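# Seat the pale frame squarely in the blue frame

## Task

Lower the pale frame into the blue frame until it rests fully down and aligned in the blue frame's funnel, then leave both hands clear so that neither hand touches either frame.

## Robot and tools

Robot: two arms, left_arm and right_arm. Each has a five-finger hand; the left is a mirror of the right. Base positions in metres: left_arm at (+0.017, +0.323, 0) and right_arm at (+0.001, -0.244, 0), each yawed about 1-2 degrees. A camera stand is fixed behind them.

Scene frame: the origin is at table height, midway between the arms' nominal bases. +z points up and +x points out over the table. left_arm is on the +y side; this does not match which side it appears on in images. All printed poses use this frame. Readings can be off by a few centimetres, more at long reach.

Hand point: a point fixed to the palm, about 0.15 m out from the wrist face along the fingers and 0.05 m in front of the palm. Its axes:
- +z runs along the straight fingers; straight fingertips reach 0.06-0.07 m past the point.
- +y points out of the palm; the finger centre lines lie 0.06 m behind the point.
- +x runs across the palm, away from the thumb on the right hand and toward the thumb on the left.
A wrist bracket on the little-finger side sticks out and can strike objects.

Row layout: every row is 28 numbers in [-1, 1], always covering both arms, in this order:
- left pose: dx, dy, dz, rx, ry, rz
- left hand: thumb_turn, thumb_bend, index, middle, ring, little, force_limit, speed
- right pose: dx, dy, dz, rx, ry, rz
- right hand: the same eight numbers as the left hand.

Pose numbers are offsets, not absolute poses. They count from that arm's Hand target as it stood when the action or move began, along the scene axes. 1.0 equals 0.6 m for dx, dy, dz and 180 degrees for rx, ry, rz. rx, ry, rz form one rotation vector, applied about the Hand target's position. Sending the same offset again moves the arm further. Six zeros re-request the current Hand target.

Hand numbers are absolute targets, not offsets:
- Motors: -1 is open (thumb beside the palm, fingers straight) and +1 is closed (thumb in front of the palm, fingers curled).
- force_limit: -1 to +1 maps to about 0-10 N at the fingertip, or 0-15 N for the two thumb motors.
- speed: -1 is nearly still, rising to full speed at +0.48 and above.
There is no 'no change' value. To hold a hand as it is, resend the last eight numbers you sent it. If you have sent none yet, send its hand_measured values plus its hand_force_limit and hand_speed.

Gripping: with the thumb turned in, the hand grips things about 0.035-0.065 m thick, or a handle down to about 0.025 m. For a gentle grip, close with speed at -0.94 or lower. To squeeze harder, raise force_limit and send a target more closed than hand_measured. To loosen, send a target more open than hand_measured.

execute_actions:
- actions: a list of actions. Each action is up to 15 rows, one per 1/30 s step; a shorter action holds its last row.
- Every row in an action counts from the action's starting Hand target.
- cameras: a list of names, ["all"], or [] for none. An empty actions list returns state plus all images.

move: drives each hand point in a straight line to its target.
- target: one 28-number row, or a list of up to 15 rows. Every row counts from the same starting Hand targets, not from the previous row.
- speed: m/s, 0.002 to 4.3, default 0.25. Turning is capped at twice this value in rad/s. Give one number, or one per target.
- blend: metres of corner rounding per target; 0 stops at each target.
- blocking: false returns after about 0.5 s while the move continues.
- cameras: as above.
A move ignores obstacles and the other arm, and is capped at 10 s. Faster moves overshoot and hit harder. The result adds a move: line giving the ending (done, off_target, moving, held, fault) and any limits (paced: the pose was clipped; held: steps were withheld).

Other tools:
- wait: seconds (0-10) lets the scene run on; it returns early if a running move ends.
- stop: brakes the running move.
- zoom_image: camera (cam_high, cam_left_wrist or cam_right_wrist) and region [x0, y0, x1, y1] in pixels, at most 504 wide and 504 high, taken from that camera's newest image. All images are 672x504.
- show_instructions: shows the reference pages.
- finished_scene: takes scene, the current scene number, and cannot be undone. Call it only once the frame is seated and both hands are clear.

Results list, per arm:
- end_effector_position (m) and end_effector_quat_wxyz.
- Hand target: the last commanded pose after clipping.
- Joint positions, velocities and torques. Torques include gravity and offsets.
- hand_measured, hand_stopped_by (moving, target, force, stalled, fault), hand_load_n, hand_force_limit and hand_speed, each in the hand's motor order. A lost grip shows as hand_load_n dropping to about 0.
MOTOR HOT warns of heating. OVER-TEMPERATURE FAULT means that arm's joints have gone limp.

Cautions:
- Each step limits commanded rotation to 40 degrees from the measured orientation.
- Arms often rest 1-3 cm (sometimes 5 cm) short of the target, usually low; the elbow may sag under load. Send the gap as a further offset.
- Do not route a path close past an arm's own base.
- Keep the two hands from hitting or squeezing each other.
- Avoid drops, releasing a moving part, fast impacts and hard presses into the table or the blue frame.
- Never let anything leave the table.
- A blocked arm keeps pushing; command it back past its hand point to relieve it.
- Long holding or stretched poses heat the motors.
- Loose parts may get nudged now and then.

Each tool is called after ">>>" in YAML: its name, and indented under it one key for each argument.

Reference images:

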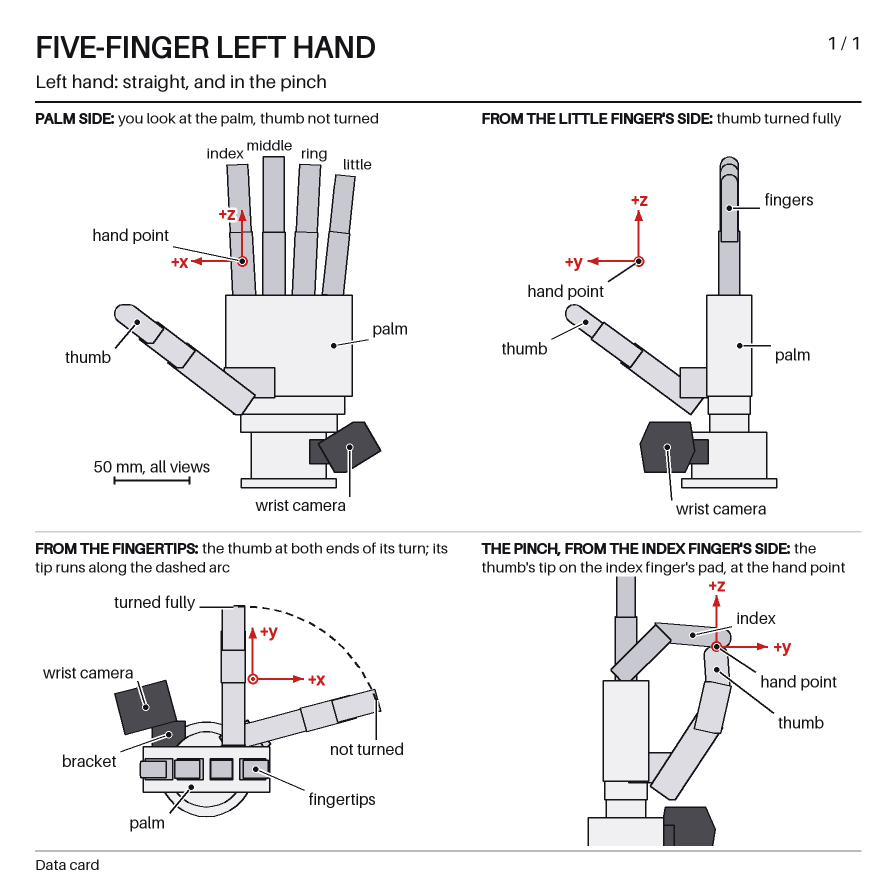

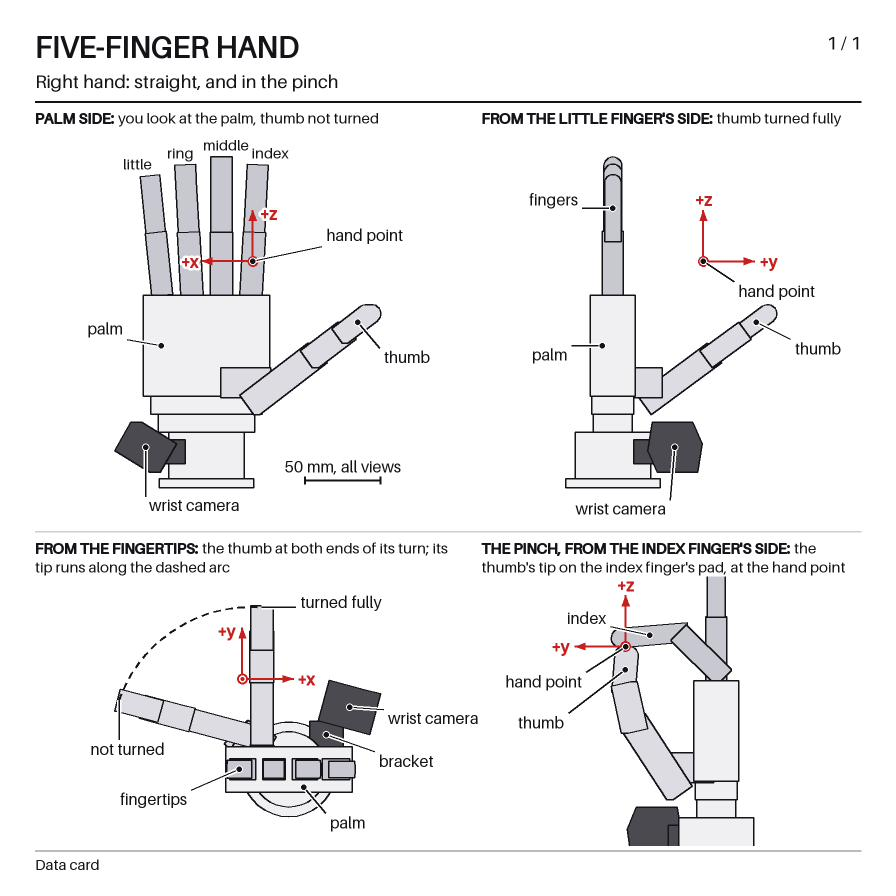

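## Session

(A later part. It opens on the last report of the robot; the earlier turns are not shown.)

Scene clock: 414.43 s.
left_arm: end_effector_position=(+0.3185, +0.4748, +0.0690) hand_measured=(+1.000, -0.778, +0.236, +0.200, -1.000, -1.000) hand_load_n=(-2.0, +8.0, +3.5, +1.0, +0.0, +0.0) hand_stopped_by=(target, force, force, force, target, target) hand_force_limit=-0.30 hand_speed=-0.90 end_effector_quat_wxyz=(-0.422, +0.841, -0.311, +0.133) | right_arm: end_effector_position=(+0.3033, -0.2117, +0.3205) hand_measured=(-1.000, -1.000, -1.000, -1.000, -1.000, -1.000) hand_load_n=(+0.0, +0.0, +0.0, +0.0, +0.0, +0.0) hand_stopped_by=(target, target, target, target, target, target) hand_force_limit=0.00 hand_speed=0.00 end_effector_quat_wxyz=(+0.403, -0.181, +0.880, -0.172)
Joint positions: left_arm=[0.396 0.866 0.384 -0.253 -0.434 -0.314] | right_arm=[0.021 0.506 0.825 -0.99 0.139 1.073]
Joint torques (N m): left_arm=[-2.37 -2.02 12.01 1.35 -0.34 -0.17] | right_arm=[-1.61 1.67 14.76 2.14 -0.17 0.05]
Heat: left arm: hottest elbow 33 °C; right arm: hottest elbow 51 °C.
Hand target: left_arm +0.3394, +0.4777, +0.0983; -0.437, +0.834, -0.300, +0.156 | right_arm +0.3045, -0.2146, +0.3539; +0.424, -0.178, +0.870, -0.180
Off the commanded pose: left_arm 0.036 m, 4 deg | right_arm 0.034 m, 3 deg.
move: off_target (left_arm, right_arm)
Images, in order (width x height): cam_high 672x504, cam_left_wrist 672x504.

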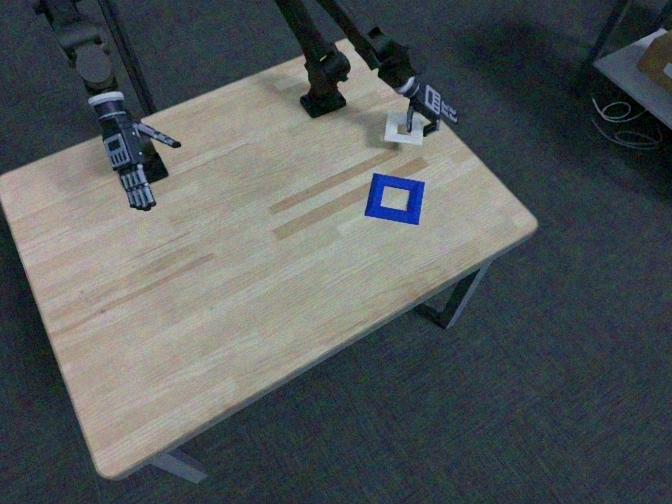

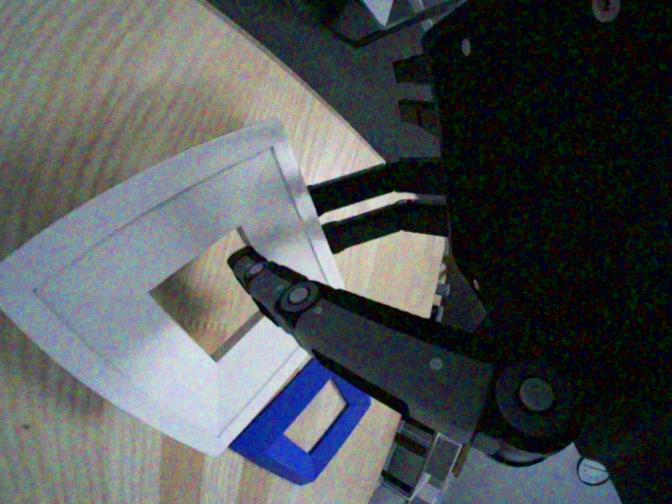

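>>> move:
  target:
    - [0,0,0.06, 0,0,0, 1,-0.5,0.5,0.5,-1,-1,-0.3,-0.9, 0,0,0,0,0,0,-1,-1,-1,-1,-1,-1,0,0]
    - [0.265,-0.268,0.06, 0,0,-0.02, 1,-0.5,0.5,0.5,-1,-1,-0.3,-0.9, 0,0,0,0,0,0,-1,-1,-1,-1,-1,-1,0,0]
  cameras: ["cam_left_wrist","cam_high"]
  speed: 0.12
  blend: 0.02

>>> zoom_image:
  camera: "cam_left_wrist"
  region: [0, 60, 400, 450]

>>> zoom_image:
  camera: "cam_high"
  region: [350, 100, 500, 250]

Scene clock: 427.20 s.
left_arm: end_effector_position=(+0.4784, +0.3255, +0.1155) hand_measured=(+1.000, -0.778, +0.236, +0.200, -1.000, -1.000) hand_load_n=(-2.5, +8.0, +3.5, +1.0, +0.0, +0.0) hand_stopped_by=(target, force, force, force, target, target) hand_force_limit=-0.30 hand_speed=-0.90 end_effector_quat_wxyz=(-0.429, +0.824, -0.336, +0.151) | right_arm: end_effector_position=(+0.3033, -0.2117, +0.3205) hand_measured=(-1.000, -1.000, -1.000, -1.000, -1.000, -1.000) hand_load_n=(+0.0, +0.0, +0.0, +0.0, +0.0, +0.0) hand_stopped_by=(target, target, target, target, target, target) hand_force_limit=0.00 hand_speed=0.00 end_effector_quat_wxyz=(+0.403, -0.181, +0.880, -0.172)
Joint positions: left_arm=[-0.149 1.295 0.823 -0.486 -0.772 -0.731] | right_arm=[0.021 0.506 0.825 -0.99 0.139 1.073]
Joint torques (N m): left_arm=[-2.02 -5.36 11.71 0.96 -0.61 -0.2] | right_arm=[-1.44 1.85 14.83 2.13 -0.16 0.02]
Heat: left arm: hottest elbow 36 °C; right arm: hottest elbow 51 °C.
Hand target: left_arm +0.4984, +0.3170, +0.1343; -0.431, +0.824, -0.326, +0.170 | right_arm +0.3045, -0.2146, +0.3539; +0.424, -0.178, +0.870, -0.180
Off the commanded pose: left_arm 0.029 m, 3 deg | right_arm 0.034 m, 3 deg.
move: off_target (left_arm, right_arm); blend cut to 0.018 m at target 1
Images, in order (width x height): cam_high 672x504, cam_left_wrist 672x504.

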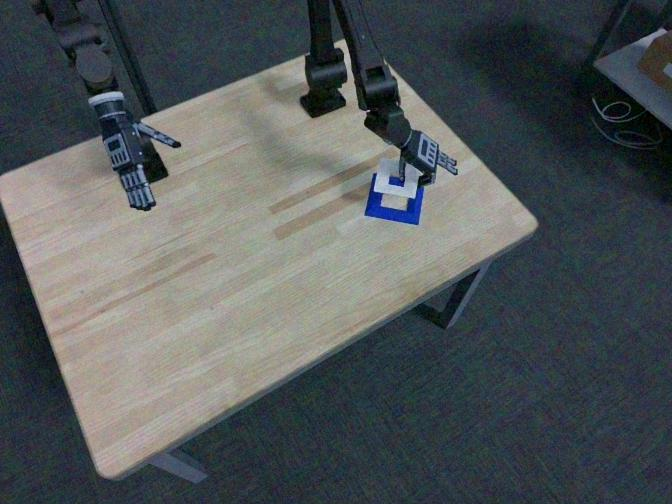

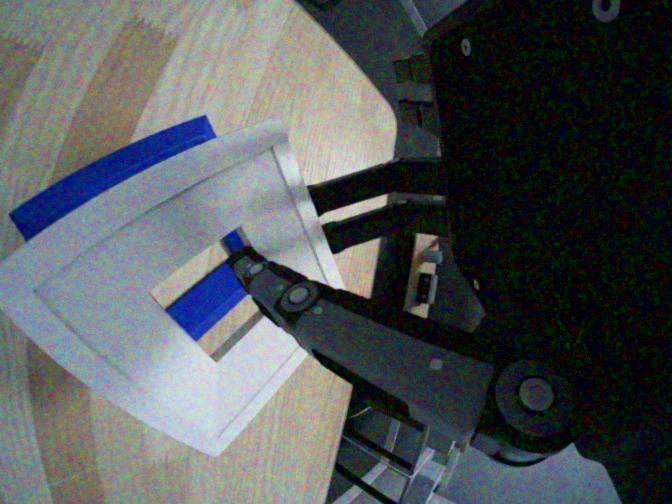

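Scaled by 1.260 from the camera's 672x504 image, which has a finer 960x720 frame.

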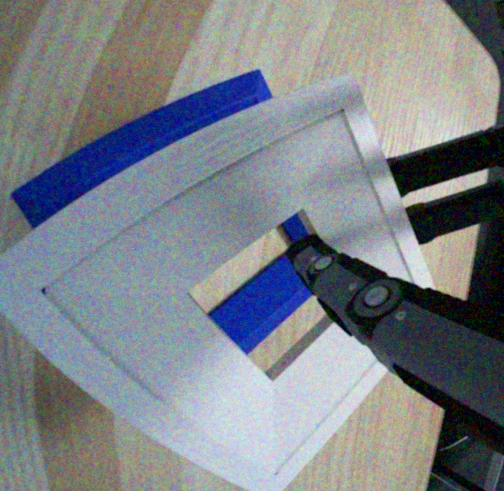

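Scaled by 3.360 from the camera's 672x504 image, which has a finer 960x720 frame.

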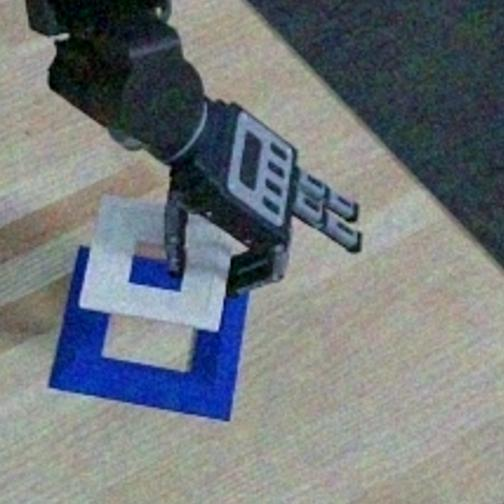

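>>> move:
  target: [-0.0133,0.0142,-0.077, -0.0026,-0.0096,0.0067, 1,-0.5,0.5,0.5,-1,-1,-0.3,-0.9, 0,0,0,0,0,0,-1,-1,-1,-1,-1,-1,0,0]
  cameras: ["cam_left_wrist","cam_high"]
  speed: 0.08

>>> zoom_image:
  camera: "cam_left_wrist"
  region: [0, 60, 400, 450]

>>> zoom_image:
  camera: "cam_high"
  region: [350, 140, 450, 240]

Scene clock: 437.67 s.
left_arm: end_effector_position=(+0.4844, +0.3247, +0.0865) hand_measured=(+1.000, -0.778, +0.236, +0.200, -1.000, -1.000) hand_load_n=(-2.0, +8.0, +3.5, +1.0, +0.0, +0.0) hand_stopped_by=(target, force, force, force, target, target) hand_force_limit=-0.30 hand_speed=-0.90 end_effector_quat_wxyz=(-0.433, +0.824, -0.322, +0.171) | right_arm: end_effector_position=(+0.3033, -0.2117, +0.3205) hand_measured=(-1.000, -1.000, -1.000, -1.000, -1.000, -1.000) hand_load_n=(+0.0, +0.0, +0.0, +0.0, +0.0, +0.0) hand_stopped_by=(target, target, target, target, target, target) hand_force_limit=0.00 hand_speed=0.00 end_effector_quat_wxyz=(+0.403, -0.181, +0.880, -0.172)
Joint positions: left_arm=[-0.149 1.34 0.758 -0.332 -0.775 -0.742] | right_arm=[0.021 0.506 0.825 -0.99 0.139 1.073]
Joint torques (N m): left_arm=[-0.91 -5.6 7.82 1.91 -0.59 -0.2] | right_arm=[-1.61 1.73 14.78 2.06 -0.18 0.05]
Heat: left arm: hottest elbow 37 °C; right arm: hottest elbow 51 °C.
Hand target: left_arm +0.4904, +0.3255, +0.0880; -0.435, +0.827, -0.310, +0.179 | right_arm +0.3045, -0.2146, +0.3539; +0.424, -0.178, +0.870, -0.180
Off the commanded pose: left_arm 0.006 m, 2 deg | right_arm 0.034 m, 3 deg.
move: off_target (right_arm)
Images, in order (width x height): cam_high 672x504, cam_left_wrist 672x504.

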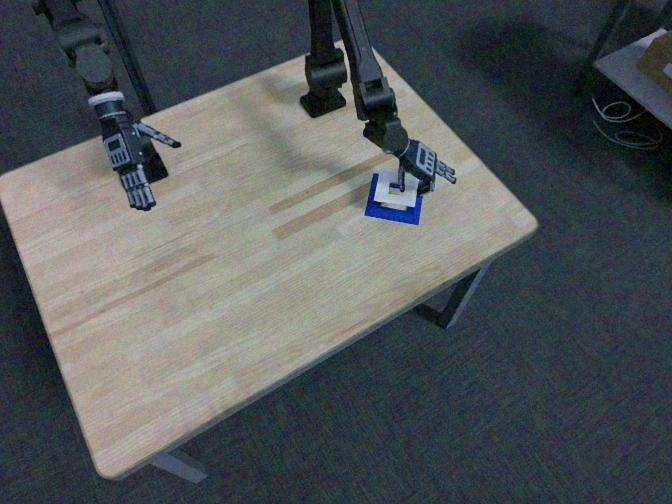

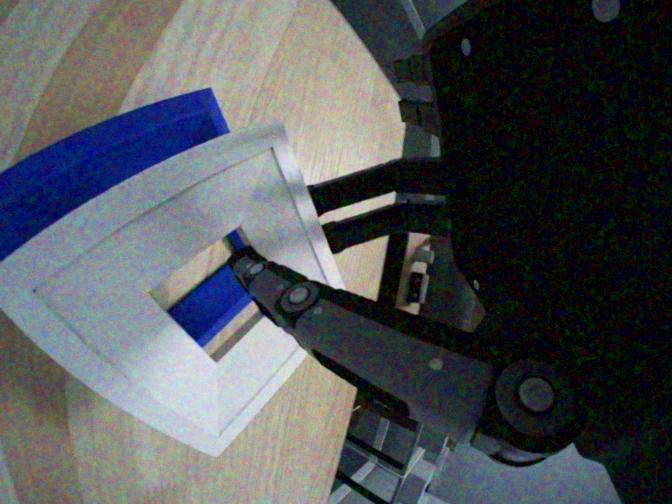

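Scaled by 1.260 from the camera's 672x504 image, which has a finer 960x720 frame.

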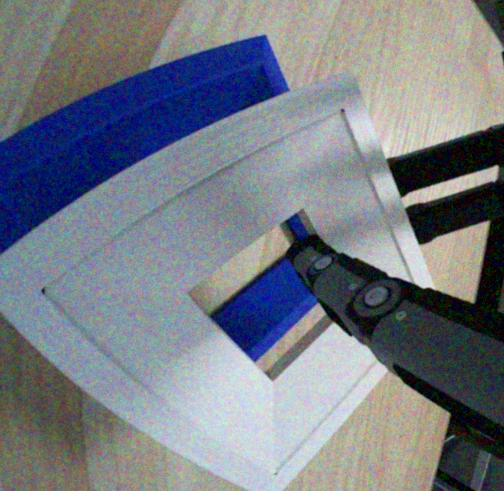

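Scaled by 5.040 from the camera's 672x504 image, which has a finer 960x720 frame.

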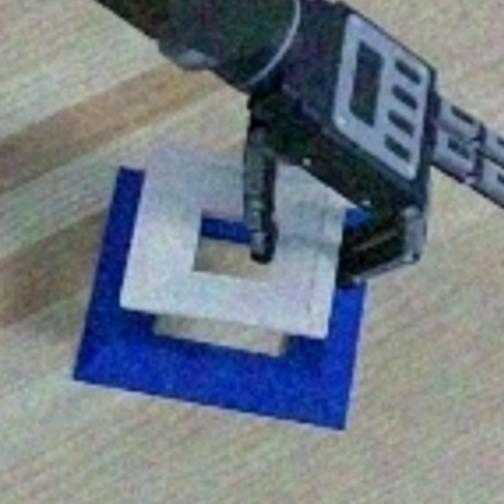

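>>> move:
  target: [-0.0013,0.0085,-0.031, 0,0,-0.008, 1,-0.5,0.5,0.5,-1,-1,-0.3,-0.9, 0,0,0,0,0,0,-1,-1,-1,-1,-1,-1,0,0]
  cameras: ["cam_left_wrist","cam_high"]
  speed: 0.06

>>> zoom_image:
  camera: "cam_left_wrist"
  region: [0, 60, 400, 450]

>>> zoom_image:
  camera: "cam_high"
  region: [350, 140, 450, 240]

Scene clock: 443.07 s.
left_arm: end_effector_position=(+0.4862, +0.3252, +0.0708) hand_measured=(+1.000, -0.778, +0.236, +0.200, -1.000, -1.000) hand_load_n=(-2.0, +8.0, +3.5, +1.0, +0.0, +0.5) hand_stopped_by=(target, force, force, force, target, target) hand_force_limit=-0.30 hand_speed=-0.90 end_effector_quat_wxyz=(-0.430, +0.823, -0.320, +0.186) | right_arm: end_effector_position=(+0.3033, -0.2117, +0.3205) hand_measured=(-1.000, -1.000, -1.000, -1.000, -1.000, -1.000) hand_load_n=(-0.5, +0.0, +0.0, +0.0, +0.0, +0.0) hand_stopped_by=(target, target, target, target, target, target) hand_force_limit=0.00 hand_speed=0.00 end_effector_quat_wxyz=(+0.403, -0.181, +0.880, -0.172)
Joint positions: left_arm=[-0.139 1.361 0.717 -0.234 -0.753 -0.726] | right_arm=[0.021 0.506 0.825 -0.99 0.139 1.073]
Joint torques (N m): left_arm=[-0.21 -5.6 7.46 1.99 -0.37 0.14] | right_arm=[-1.73 1.85 14.75 1.99 -0.17 0.06]
Heat: left arm: hottest elbow 36 °C; right arm: hottest elbow 52 °C.
Hand target: left_arm +0.4897, +0.3305, +0.0696; -0.432, +0.823, -0.320, +0.184 | right_arm +0.3045, -0.2146, +0.3539; +0.424, -0.178, +0.870, -0.180
Off the commanded pose: left_arm 0.007 m, 0 deg | right_arm 0.034 m, 3 deg.
move: off_target (right_arm)
Images, in order (width x height): cam_high 672x504, cam_left_wrist 672x504.

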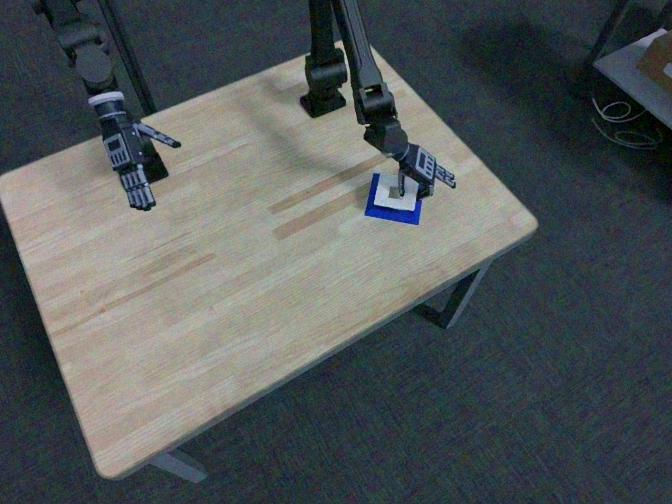

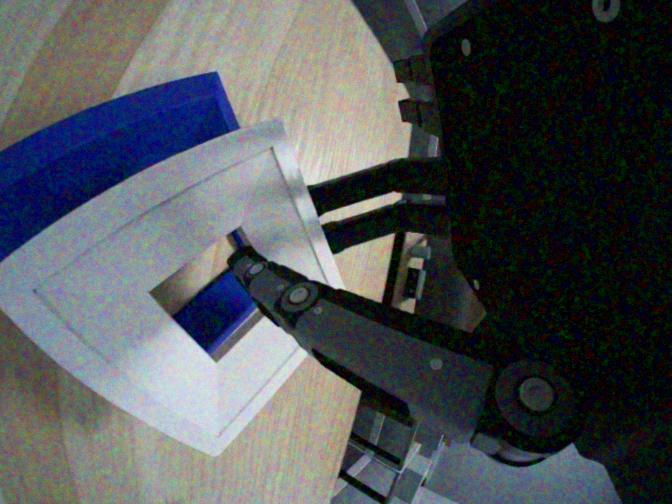

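Scaled by 1.260 from the camera's 672x504 image, which has a finer 960x720 frame.

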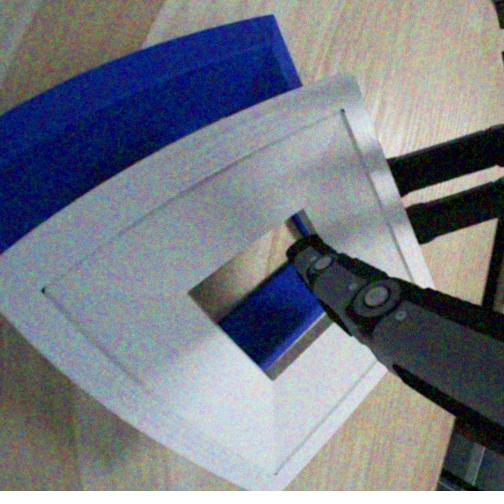

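Scaled by 5.040 from the camera's 672x504 image, which has a finer 960x720 frame.

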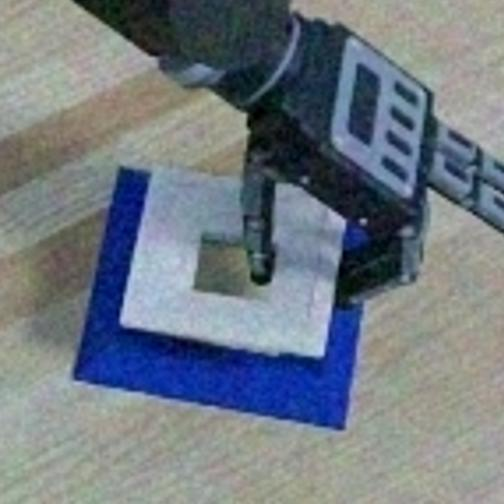

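>>> move:
  target: [-0.0173,0.0125,0.0, 0.0054,0.0126,-0.0055, 1,-0.5,0.5,0.5,-1,-1,-0.3,-0.9, 0,0,0,0,0,0,-1,-1,-1,-1,-1,-1,0,0]
  cameras: ["cam_left_wrist","cam_high"]
  speed: 0.06

>>> zoom_image:
  camera: "cam_left_wrist"
  region: [0, 60, 400, 450]

>>> zoom_image:
  camera: "cam_high"
  region: [350, 140, 450, 240]

Scene clock: 461.13 s.
left_arm: end_effector_position=(+0.4801, +0.3319, +0.0648) hand_measured=(+1.000, -0.778, +0.236, +0.200, -1.000, -1.000) hand_load_n=(-2.5, +8.0, +3.5, +1.0, +0.0, +0.0) hand_stopped_by=(target, force, force, force, target, target) hand_force_limit=-0.30 hand_speed=-0.90 end_effector_quat_wxyz=(-0.429, +0.820, -0.337, +0.172) | right_arm: end_effector_position=(+0.3033, -0.2117, +0.3205) hand_measured=(-1.000, -1.000, -1.000, -1.000, -1.000, -1.000) hand_load_n=(+0.0, +0.0, +0.0, +0.0, +0.0, +0.0) hand_stopped_by=(target, target, target, target, target, target) hand_force_limit=0.00 hand_speed=0.00 end_effector_quat_wxyz=(+0.403, -0.181, +0.880, -0.172)
Joint positions: left_arm=[-0.123 1.361 0.708 -0.235 -0.74 -0.682] | right_arm=[0.021 0.506 0.825 -0.99 0.139 1.073]
Joint torques (N m): left_arm=[-0.21 -7 7.36 1.07 -0.37 0.13] | right_arm=[-1.32 1.67 14.87 2.06 -0.16 0.03]
Heat: left arm: hottest elbow 35 °C; right arm: hottest elbow 52 °C.
Hand target: left_arm +0.4793, +0.3381, +0.0696; -0.431, +0.820, -0.337, +0.169 | right_arm +0.3045, -0.2146, +0.3539; +0.424, -0.178, +0.870, -0.180
Off the commanded pose: left_arm 0.008 m, 0 deg | right_arm 0.034 m, 3 deg.
move: off_target (right_arm)
Images, in order (width x height): cam_high 672x504, cam_left_wrist 672x504.

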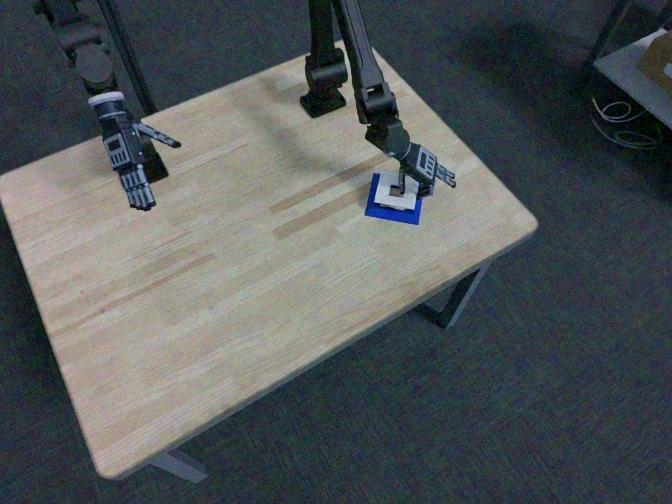

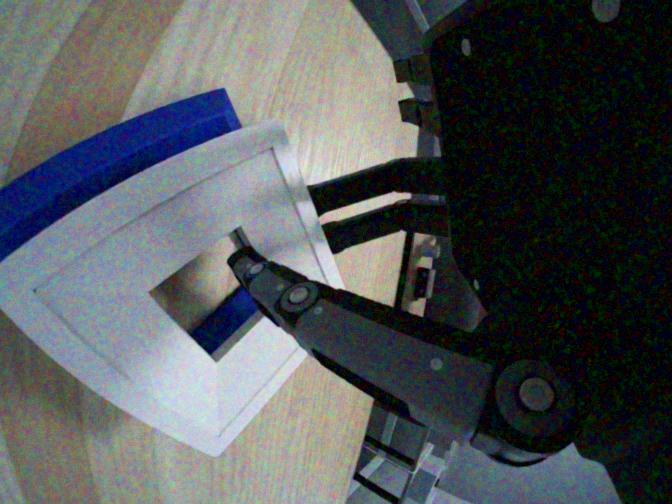

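Scaled by 1.260 from the camera's 672x504 image, which has a finer 960x720 frame.

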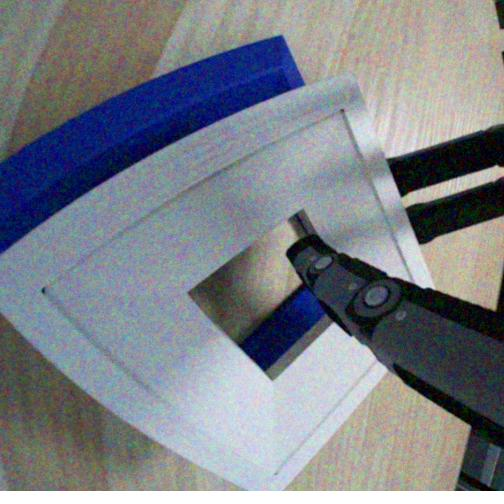

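Scaled by 5.040 from the camera's 672x504 image, which has a finer 960x720 frame.

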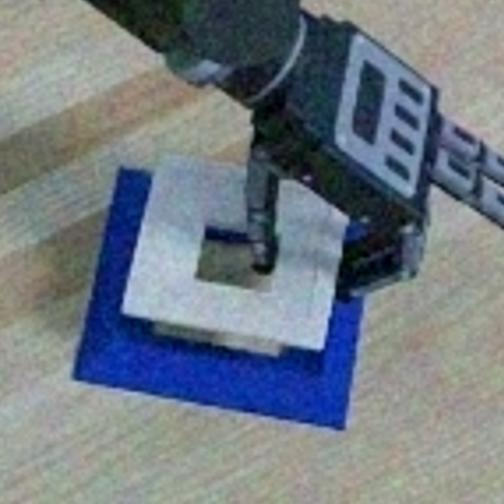

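>>> move:
  target: [-0.0022,0.005,-0.025,0,0,0,1,-0.5,0.5,0.5,-1,-1,-0.3,-0.9,0,0,0,0,0,0,-1,-1,-1,-1,-1,-1,0,0]
  speed: 0.05
  cameras: ["cam_high","cam_left_wrist"]

>>> zoom_image:
  camera: "cam_high"
  region: [350, 140, 450, 240]

Scene clock: 474.07 s.
left_arm: end_effector_position=(+0.4752, +0.3354, +0.0567) hand_measured=(+1.000, -0.778, +0.236, +0.200, -1.000, -1.000) hand_load_n=(-2.0, +8.0, +3.5, +1.0, +0.0, +0.0) hand_stopped_by=(target, force, force, force, target, target) hand_force_limit=-0.30 hand_speed=-0.90 end_effector_quat_wxyz=(-0.429, +0.820, -0.337, +0.172) | right_arm: end_effector_position=(+0.3033, -0.2117, +0.3205) hand_measured=(-1.000, -1.000, -1.000, -1.000, -1.000, -1.000) hand_load_n=(+0.0, +0.0, +0.0, +0.0, +0.0, +0.0) hand_stopped_by=(target, target, target, target, target, target) hand_force_limit=0.00 hand_speed=0.00 end_effector_quat_wxyz=(+0.403, -0.181, +0.880, -0.172)
Joint positions: left_arm=[-0.116 1.363 0.683 -0.202 -0.735 -0.674] | right_arm=[0.021 0.506 0.825 -0.99 0.139 1.073]
Joint torques (N m): left_arm=[-0.21 -5.25 7.2 1.95 -0.37 0.18] | right_arm=[-1.73 1.85 14.8 2.09 -0.21 0.01]
Heat: left arm: hottest elbow 34 °C; right arm: hottest elbow 52 °C.
Hand target: left_arm +0.4779, +0.3411, +0.0545; -0.431, +0.820, -0.337, +0.169 | right_arm +0.3045, -0.2146, +0.3539; +0.424, -0.178, +0.870, -0.180
Off the commanded pose: left_arm 0.007 m, 0 deg | right_arm 0.034 m, 3 deg.
move: off_target (right_arm)
Images, in order (width x height): cam_high 672x504, cam_left_wrist 672x504.

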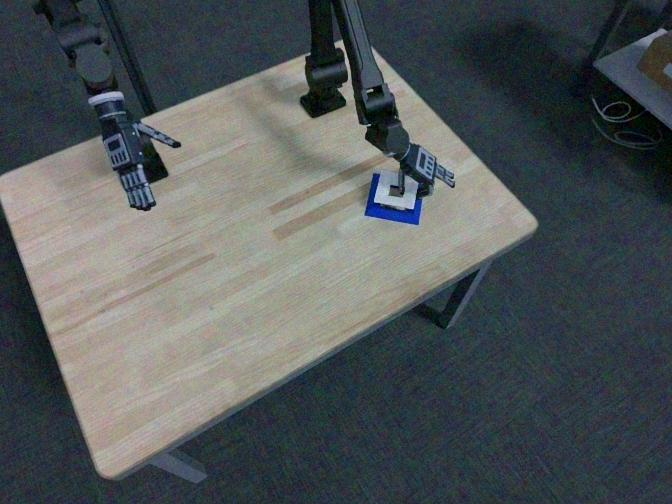

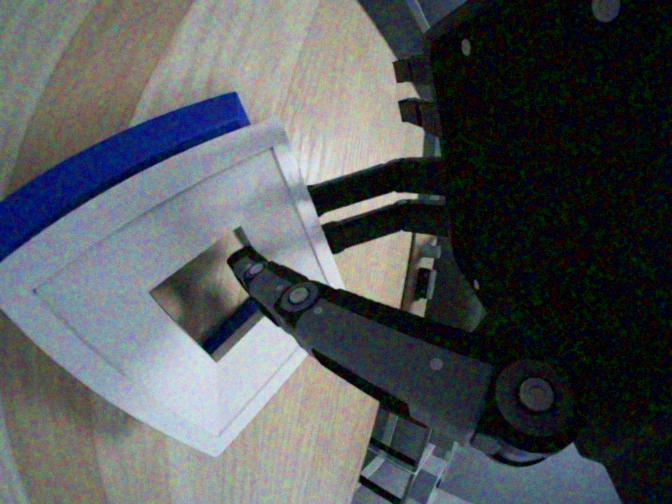

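Scaled by 5.040 from the camera's 672x504 image, which has a finer 960x720 frame.

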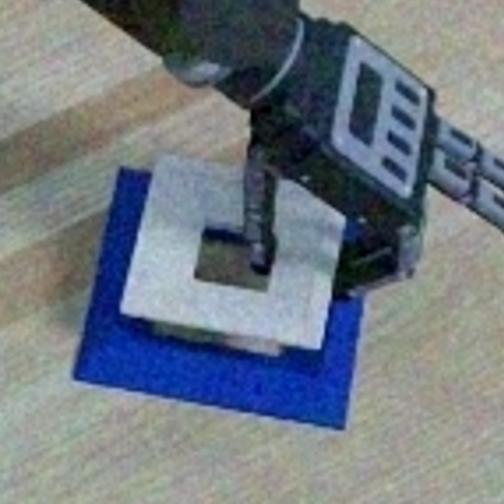

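>>> zoom_image:
  camera: "cam_left_wrist"
  region: [0, 60, 350, 480]

Scaled by 1.200 from the camera's 672x504 image, which has a finer 960x720 frame.

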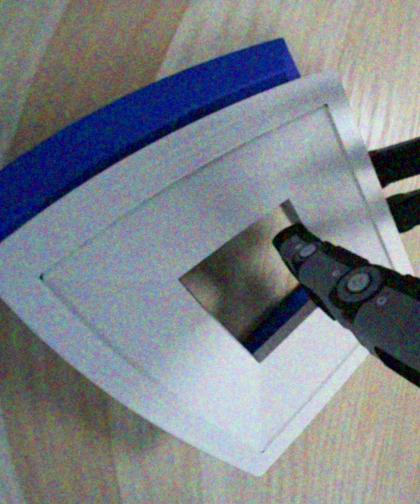

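>>> move:
  target: [0,0,-0.0225,0,0,0,1,-0.5,0.5,0.5,-1,-1,-0.3,-0.9,0,0,0,0,0,0,-1,-1,-1,-1,-1,-1,0,0]
  speed: 0.05
  cameras: ["cam_high","cam_left_wrist"]

>>> zoom_image:
  camera: "cam_high"
  region: [350, 140, 450, 240]

>>> zoom_image:
  camera: "cam_left_wrist"
  region: [0, 60, 350, 480]

Scene clock: 479.43 s.
left_arm: end_effector_position=(+0.4752, +0.3354, +0.0428) hand_measured=(+1.000, -0.778, +0.236, +0.200, -1.000, -1.000) hand_load_n=(-2.0, +8.0, +3.5, +1.0, +0.0, +0.0) hand_stopped_by=(target, force, force, force, target, target) hand_force_limit=-0.30 hand_speed=-0.90 end_effector_quat_wxyz=(-0.429, +0.820, -0.338, +0.171) | right_arm: end_effector_position=(+0.3033, -0.2117, +0.3205) hand_measured=(-1.000, -1.000, -1.000, -1.000, -1.000, -1.000) hand_load_n=(+0.0, +0.0, +0.0, +0.0, +0.0, -0.5) hand_stopped_by=(target, target, target, target, target, target) hand_force_limit=0.00 hand_speed=0.00 end_effector_quat_wxyz=(+0.403, -0.181, +0.880, -0.172)
Joint positions: left_arm=[-0.116 1.395 0.666 -0.155 -0.735 -0.674] | right_arm=[0.021 0.506 0.825 -0.99 0.139 1.073]
Joint torques (N m): left_arm=[-0.15 -5.6 6.98 2.03 -0.36 0.17] | right_arm=[-1.67 1.55 14.79 2.07 -0.17 0.04]
Heat: left arm: hottest elbow 34 °C; right arm: hottest elbow 52 °C.
Hand target: left_arm +0.4781, +0.3411, +0.0411; -0.431, +0.820, -0.337, +0.169 | right_arm +0.3045, -0.2146, +0.3539; +0.424, -0.178, +0.870, -0.180
Off the commanded pose: left_arm 0.007 m, 0 deg | right_arm 0.034 m, 3 deg.
move: off_target (right_arm)
Images, in order (width x height): cam_high 672x504, cam_left_wrist 672x504.

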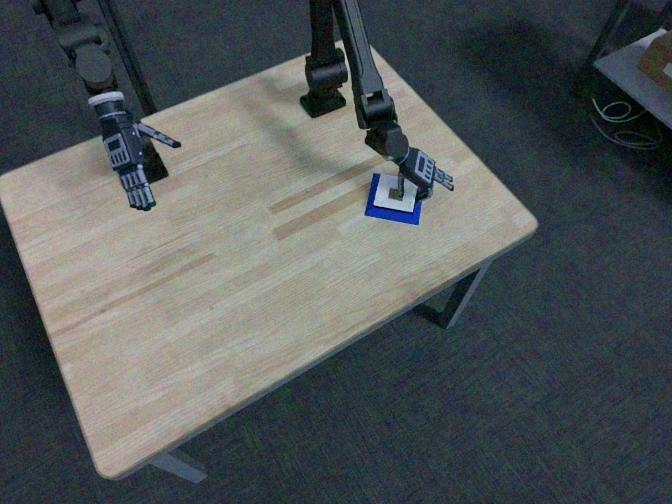

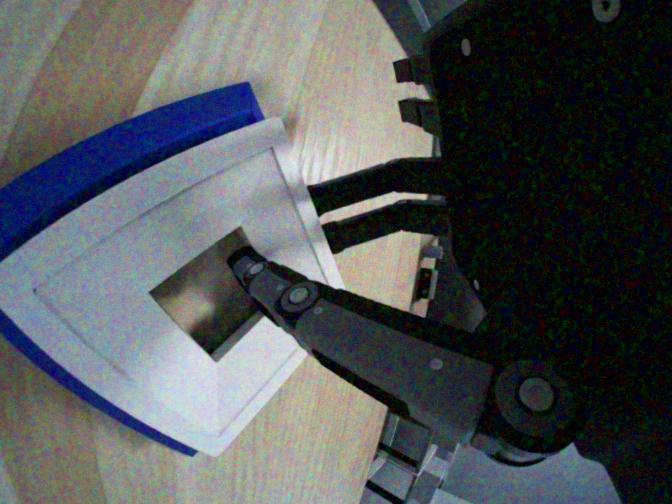

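Scaled by 5.040 from the camera's 672x504 image, which has a finer 960x720 frame.

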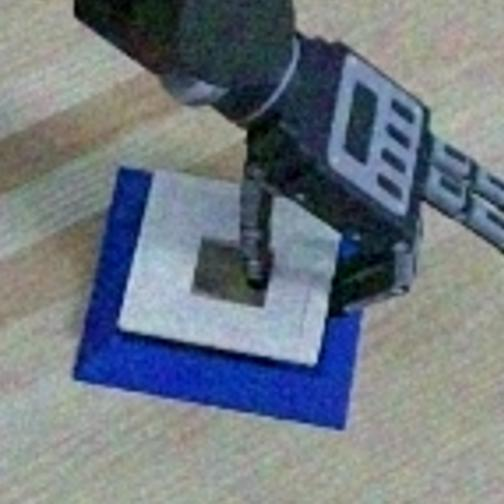

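Scaled by 1.200 from the camera's 672x504 image, which has a finer 960x720 frame.

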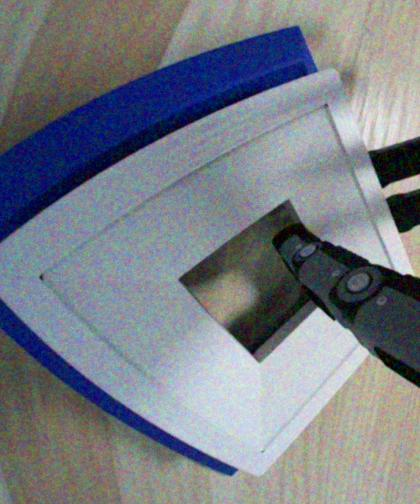

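>>> move:
  target: [0,0,-0.0167,0,0,0,1,-0.5,0.5,0.5,-1,-1,-0.3,-0.9,0,0,0,0,0,0,-1,-1,-1,-1,-1,-1,0,0]
  speed: 0.04
  cameras: ["cam_high","cam_left_wrist"]

>>> zoom_image:
  camera: "cam_high"
  region: [350, 140, 450, 240]

>>> zoom_image:
  camera: "cam_left_wrist"
  region: [0, 60, 350, 480]

Scene clock: 482.17 s.
left_arm: end_effector_position=(+0.4786, +0.3350, +0.0385) hand_measured=(+1.000, -0.778, +0.236, +0.200, -1.000, -1.000) hand_load_n=(-1.5, +8.5, +3.5, +0.0, +0.0, +0.0) hand_stopped_by=(target, force, force, force, target, target) hand_force_limit=-0.30 hand_speed=-0.90 end_effector_quat_wxyz=(-0.431, +0.819, -0.335, +0.177) | right_arm: end_effector_position=(+0.3033, -0.2117, +0.3205) hand_measured=(-1.000, -1.000, -1.000, -1.000, -1.000, -1.000) hand_load_n=(+0.0, +0.0, +0.0, +0.0, +0.0, +0.0) hand_stopped_by=(target, target, target, target, target, target) hand_force_limit=0.00 hand_speed=0.00 end_effector_quat_wxyz=(+0.403, -0.181, +0.880, -0.172)
Joint positions: left_arm=[-0.116 1.411 0.66 -0.118 -0.735 -0.672] | right_arm=[0.021 0.506 0.825 -0.99 0.139 1.073]
Joint torques (N m): left_arm=[-0.26 -5.25 6.5 1.94 -0.35 0.15] | right_arm=[-1.9 1.79 14.83 2.15 -0.17 0.05]
Heat: left arm: hottest elbow 34 °C; right arm: hottest elbow 52 °C.
Hand target: left_arm +0.4780, +0.3411, +0.0311; -0.431, +0.820, -0.337, +0.169 | right_arm +0.3045, -0.2146, +0.3539; +0.424, -0.178, +0.870, -0.180
Off the commanded pose: left_arm 0.010 m, 1 deg | right_arm 0.034 m, 3 deg.
move: off_target (right_arm)
Images, in order (width x height): cam_high 672x504, cam_left_wrist 672x504.

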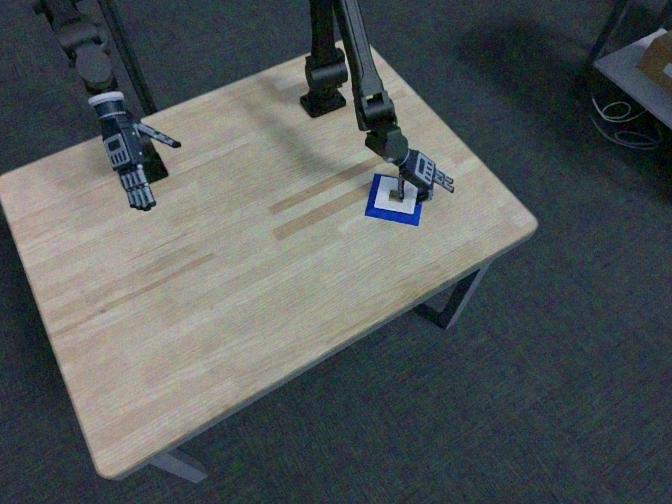

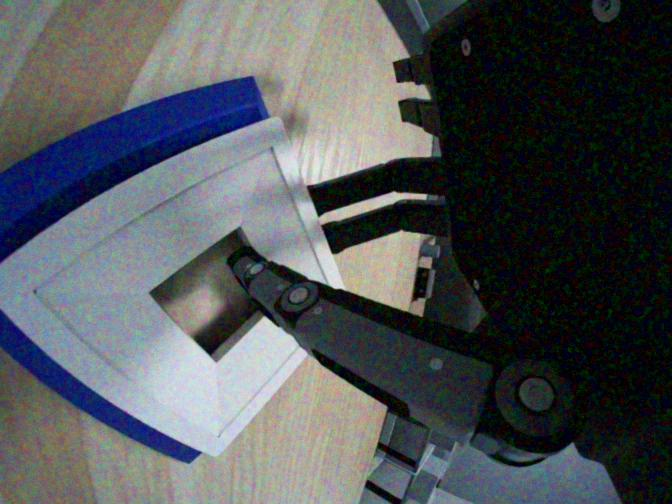

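Scaled by 5.040 from the camera's 672x504 image, which has a finer 960x720 frame.

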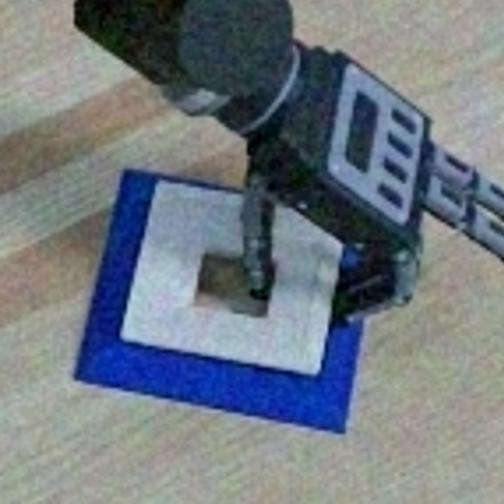

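Scaled by 1.200 from the camera's 672x504 image, which has a finer 960x720 frame.

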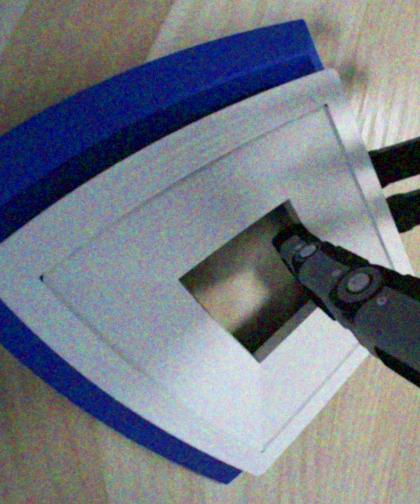

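>>> move:
  target: [0.006,0,-0.012,0,0,0,1,-0.5,0.5,0.5,-1,-1,-0.3,-0.9,0,0,0,0,0,0,-1,-1,-1,-1,-1,-1,0,0]
  speed: 0.04
  cameras: ["cam_high","cam_left_wrist"]

>>> zoom_image:
  camera: "cam_high"
  region: [350, 140, 450, 240]

Scene clock: 485.33 s.
left_arm: end_effector_position=(+0.4842, +0.3343, +0.0382) hand_measured=(+1.000, -0.778, +0.236, +0.200, -1.000, -1.000) hand_load_n=(-1.5, +9.0, +2.5, -1.0, +0.0, +0.0) hand_stopped_by=(target, force, force, force, target, target) hand_force_limit=-0.30 hand_speed=-0.90 end_effector_quat_wxyz=(-0.433, +0.817, -0.331, +0.185) | right_arm: end_effector_position=(+0.3033, -0.2117, +0.3205) hand_measured=(-1.000, -1.000, -1.000, -1.000, -1.000, -1.000) hand_load_n=(+0.0, +0.0, +0.0, +0.0, +0.0, +0.0) hand_stopped_by=(target, target, target, target, target, target) hand_force_limit=0.00 hand_speed=0.00 end_effector_quat_wxyz=(+0.403, -0.181, +0.880, -0.172)
Joint positions: left_arm=[-0.116 1.422 0.66 -0.086 -0.736 -0.67] | right_arm=[0.021 0.506 0.825 -0.99 0.139 1.073]
Joint velocities: left_arm=[0.005 -0.005 -0.007 0.022 -0.037 0.154] | right_arm=[within noise]
Joint torques (N m): left_arm=[-0.21 -4.19 6.53 1.65 -0.29 0.13] | right_arm=[-1.79 1.85 14.86 2.07 -0.19 0.02]
Heat: left arm: hottest elbow 33 °C; right arm: hottest elbow 53 °C.
Hand target: left_arm +0.4817, +0.3410, +0.0240; -0.431, +0.819, -0.337, +0.169 | right_arm +0.3045, -0.2146, +0.3539; +0.424, -0.178, +0.870, -0.180
Off the commanded pose: left_arm 0.016 m, 2 deg | right_arm 0.034 m, 3 deg.
move: off_target (left_arm, right_arm)
Images, in order (width x height): cam_high 672x504, cam_left_wrist 672x504.

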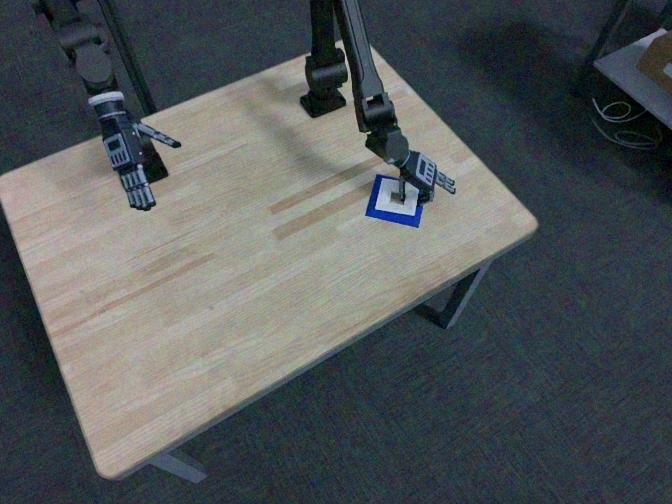

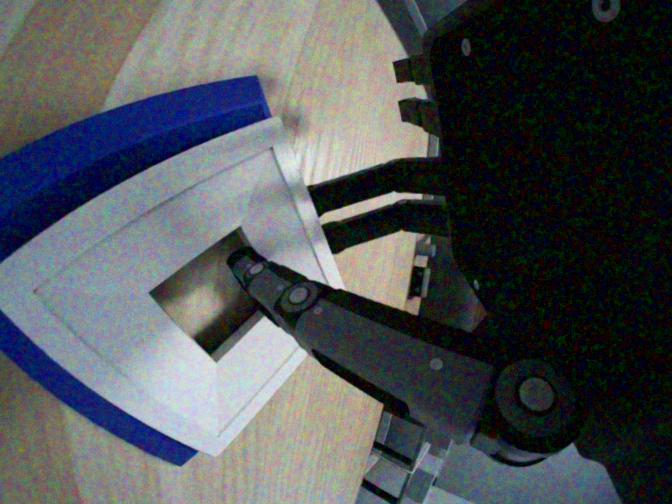

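Scaled by 5.040 from the camera's 672x504 image, which has a finer 960x720 frame.

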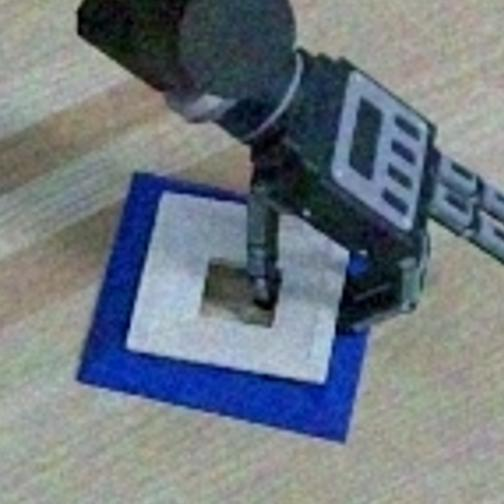

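>>> move:
  target: [-0.004,0,0.022,0,0,0,1,-0.5,0.5,0.5,-1,-1,-0.3,-0.9,0,0,0,0,0,0,-1,-1,-1,-1,-1,-1,0,0]
  speed: 0.04
  cameras: ["cam_high","cam_left_wrist"]

>>> zoom_image:
  camera: "cam_high"
  region: [350, 140, 450, 240]

>>> zoom_image:
  camera: "cam_left_wrist"
  region: [0, 60, 350, 480]

Scene clock: 488.97 s.
left_arm: end_effector_position=(+0.4811, +0.3349, +0.0381) hand_measured=(+1.000, -0.778, +0.236, +0.200, -1.000, -1.000) hand_load_n=(-2.0, +8.5, +3.0, +0.5, +0.0, +0.0) hand_stopped_by=(target, force, force, force, target, target) hand_force_limit=-0.30 hand_speed=-0.90 end_effector_quat_wxyz=(-0.432, +0.818, -0.334, +0.180) | right_arm: end_effector_position=(+0.3033, -0.2117, +0.3205) hand_measured=(-1.000, -1.000, -1.000, -1.000, -1.000, -1.000) hand_load_n=(+0.0, +0.0, +0.0, +0.0, +0.0, +0.0) hand_stopped_by=(target, target, target, target, target, target) hand_force_limit=0.00 hand_speed=0.00 end_effector_quat_wxyz=(+0.403, -0.181, +0.880, -0.172)
Joint positions: left_arm=[-0.115 1.417 0.66 -0.103 -0.736 -0.67] | right_arm=[0.021 0.506 0.825 -0.99 0.139 1.073]
Joint torques (N m): left_arm=[-0.21 -6.3 7.24 0.59 -0.3 0.12] | right_arm=[-1.61 1.44 14.79 2.11 -0.15 0.04]
Heat: left arm: hottest elbow 33 °C; right arm: hottest elbow 53 °C.
Hand target: left_arm +0.4793, +0.3411, +0.0371; -0.431, +0.820, -0.337, +0.169 | right_arm +0.3045, -0.2146, +0.3539; +0.424, -0.178, +0.870, -0.180
Off the commanded pose: left_arm 0.006 m, 1 deg | right_arm 0.034 m, 3 deg.
move: off_target (right_arm)
Images, in order (width x height): cam_high 672x504, cam_left_wrist 672x504.

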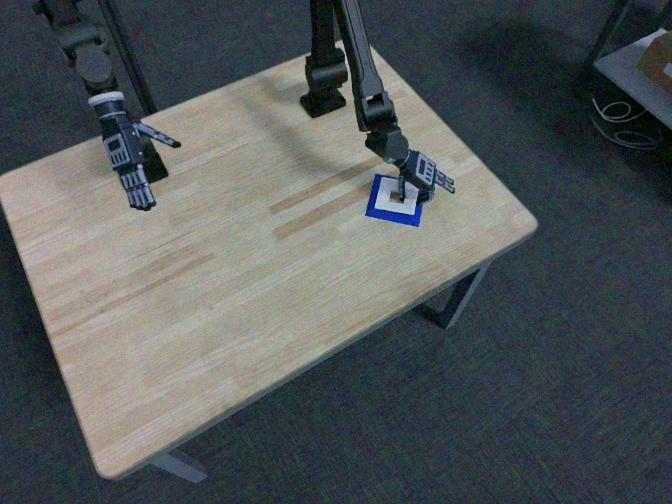

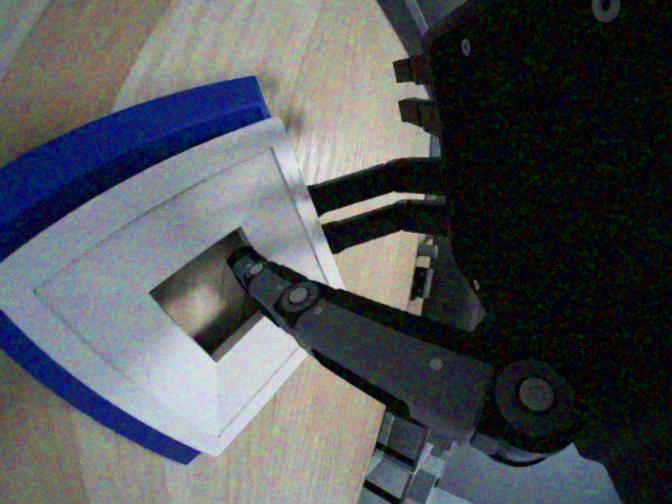

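Scaled by 5.040 from the camera's 672x504 image, which has a finer 960x720 frame.

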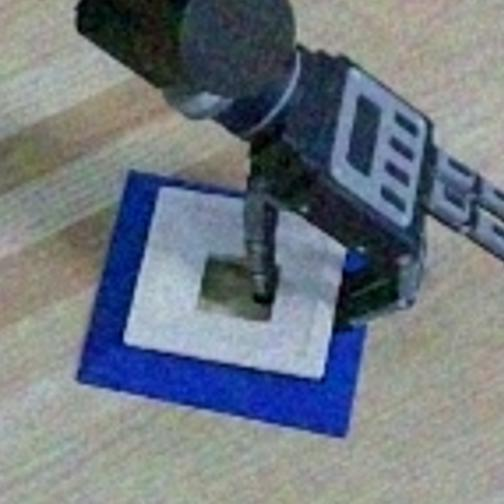

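Scaled by 1.200 from the camera's 672x504 image, which has a finer 960x720 frame.

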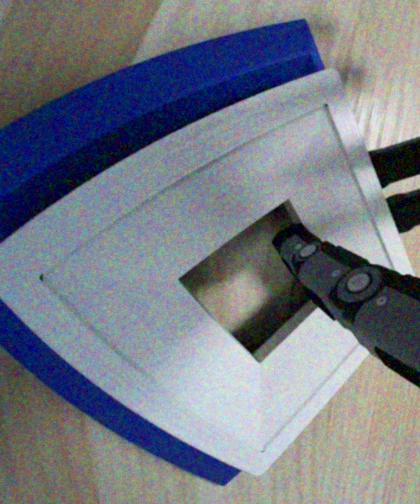

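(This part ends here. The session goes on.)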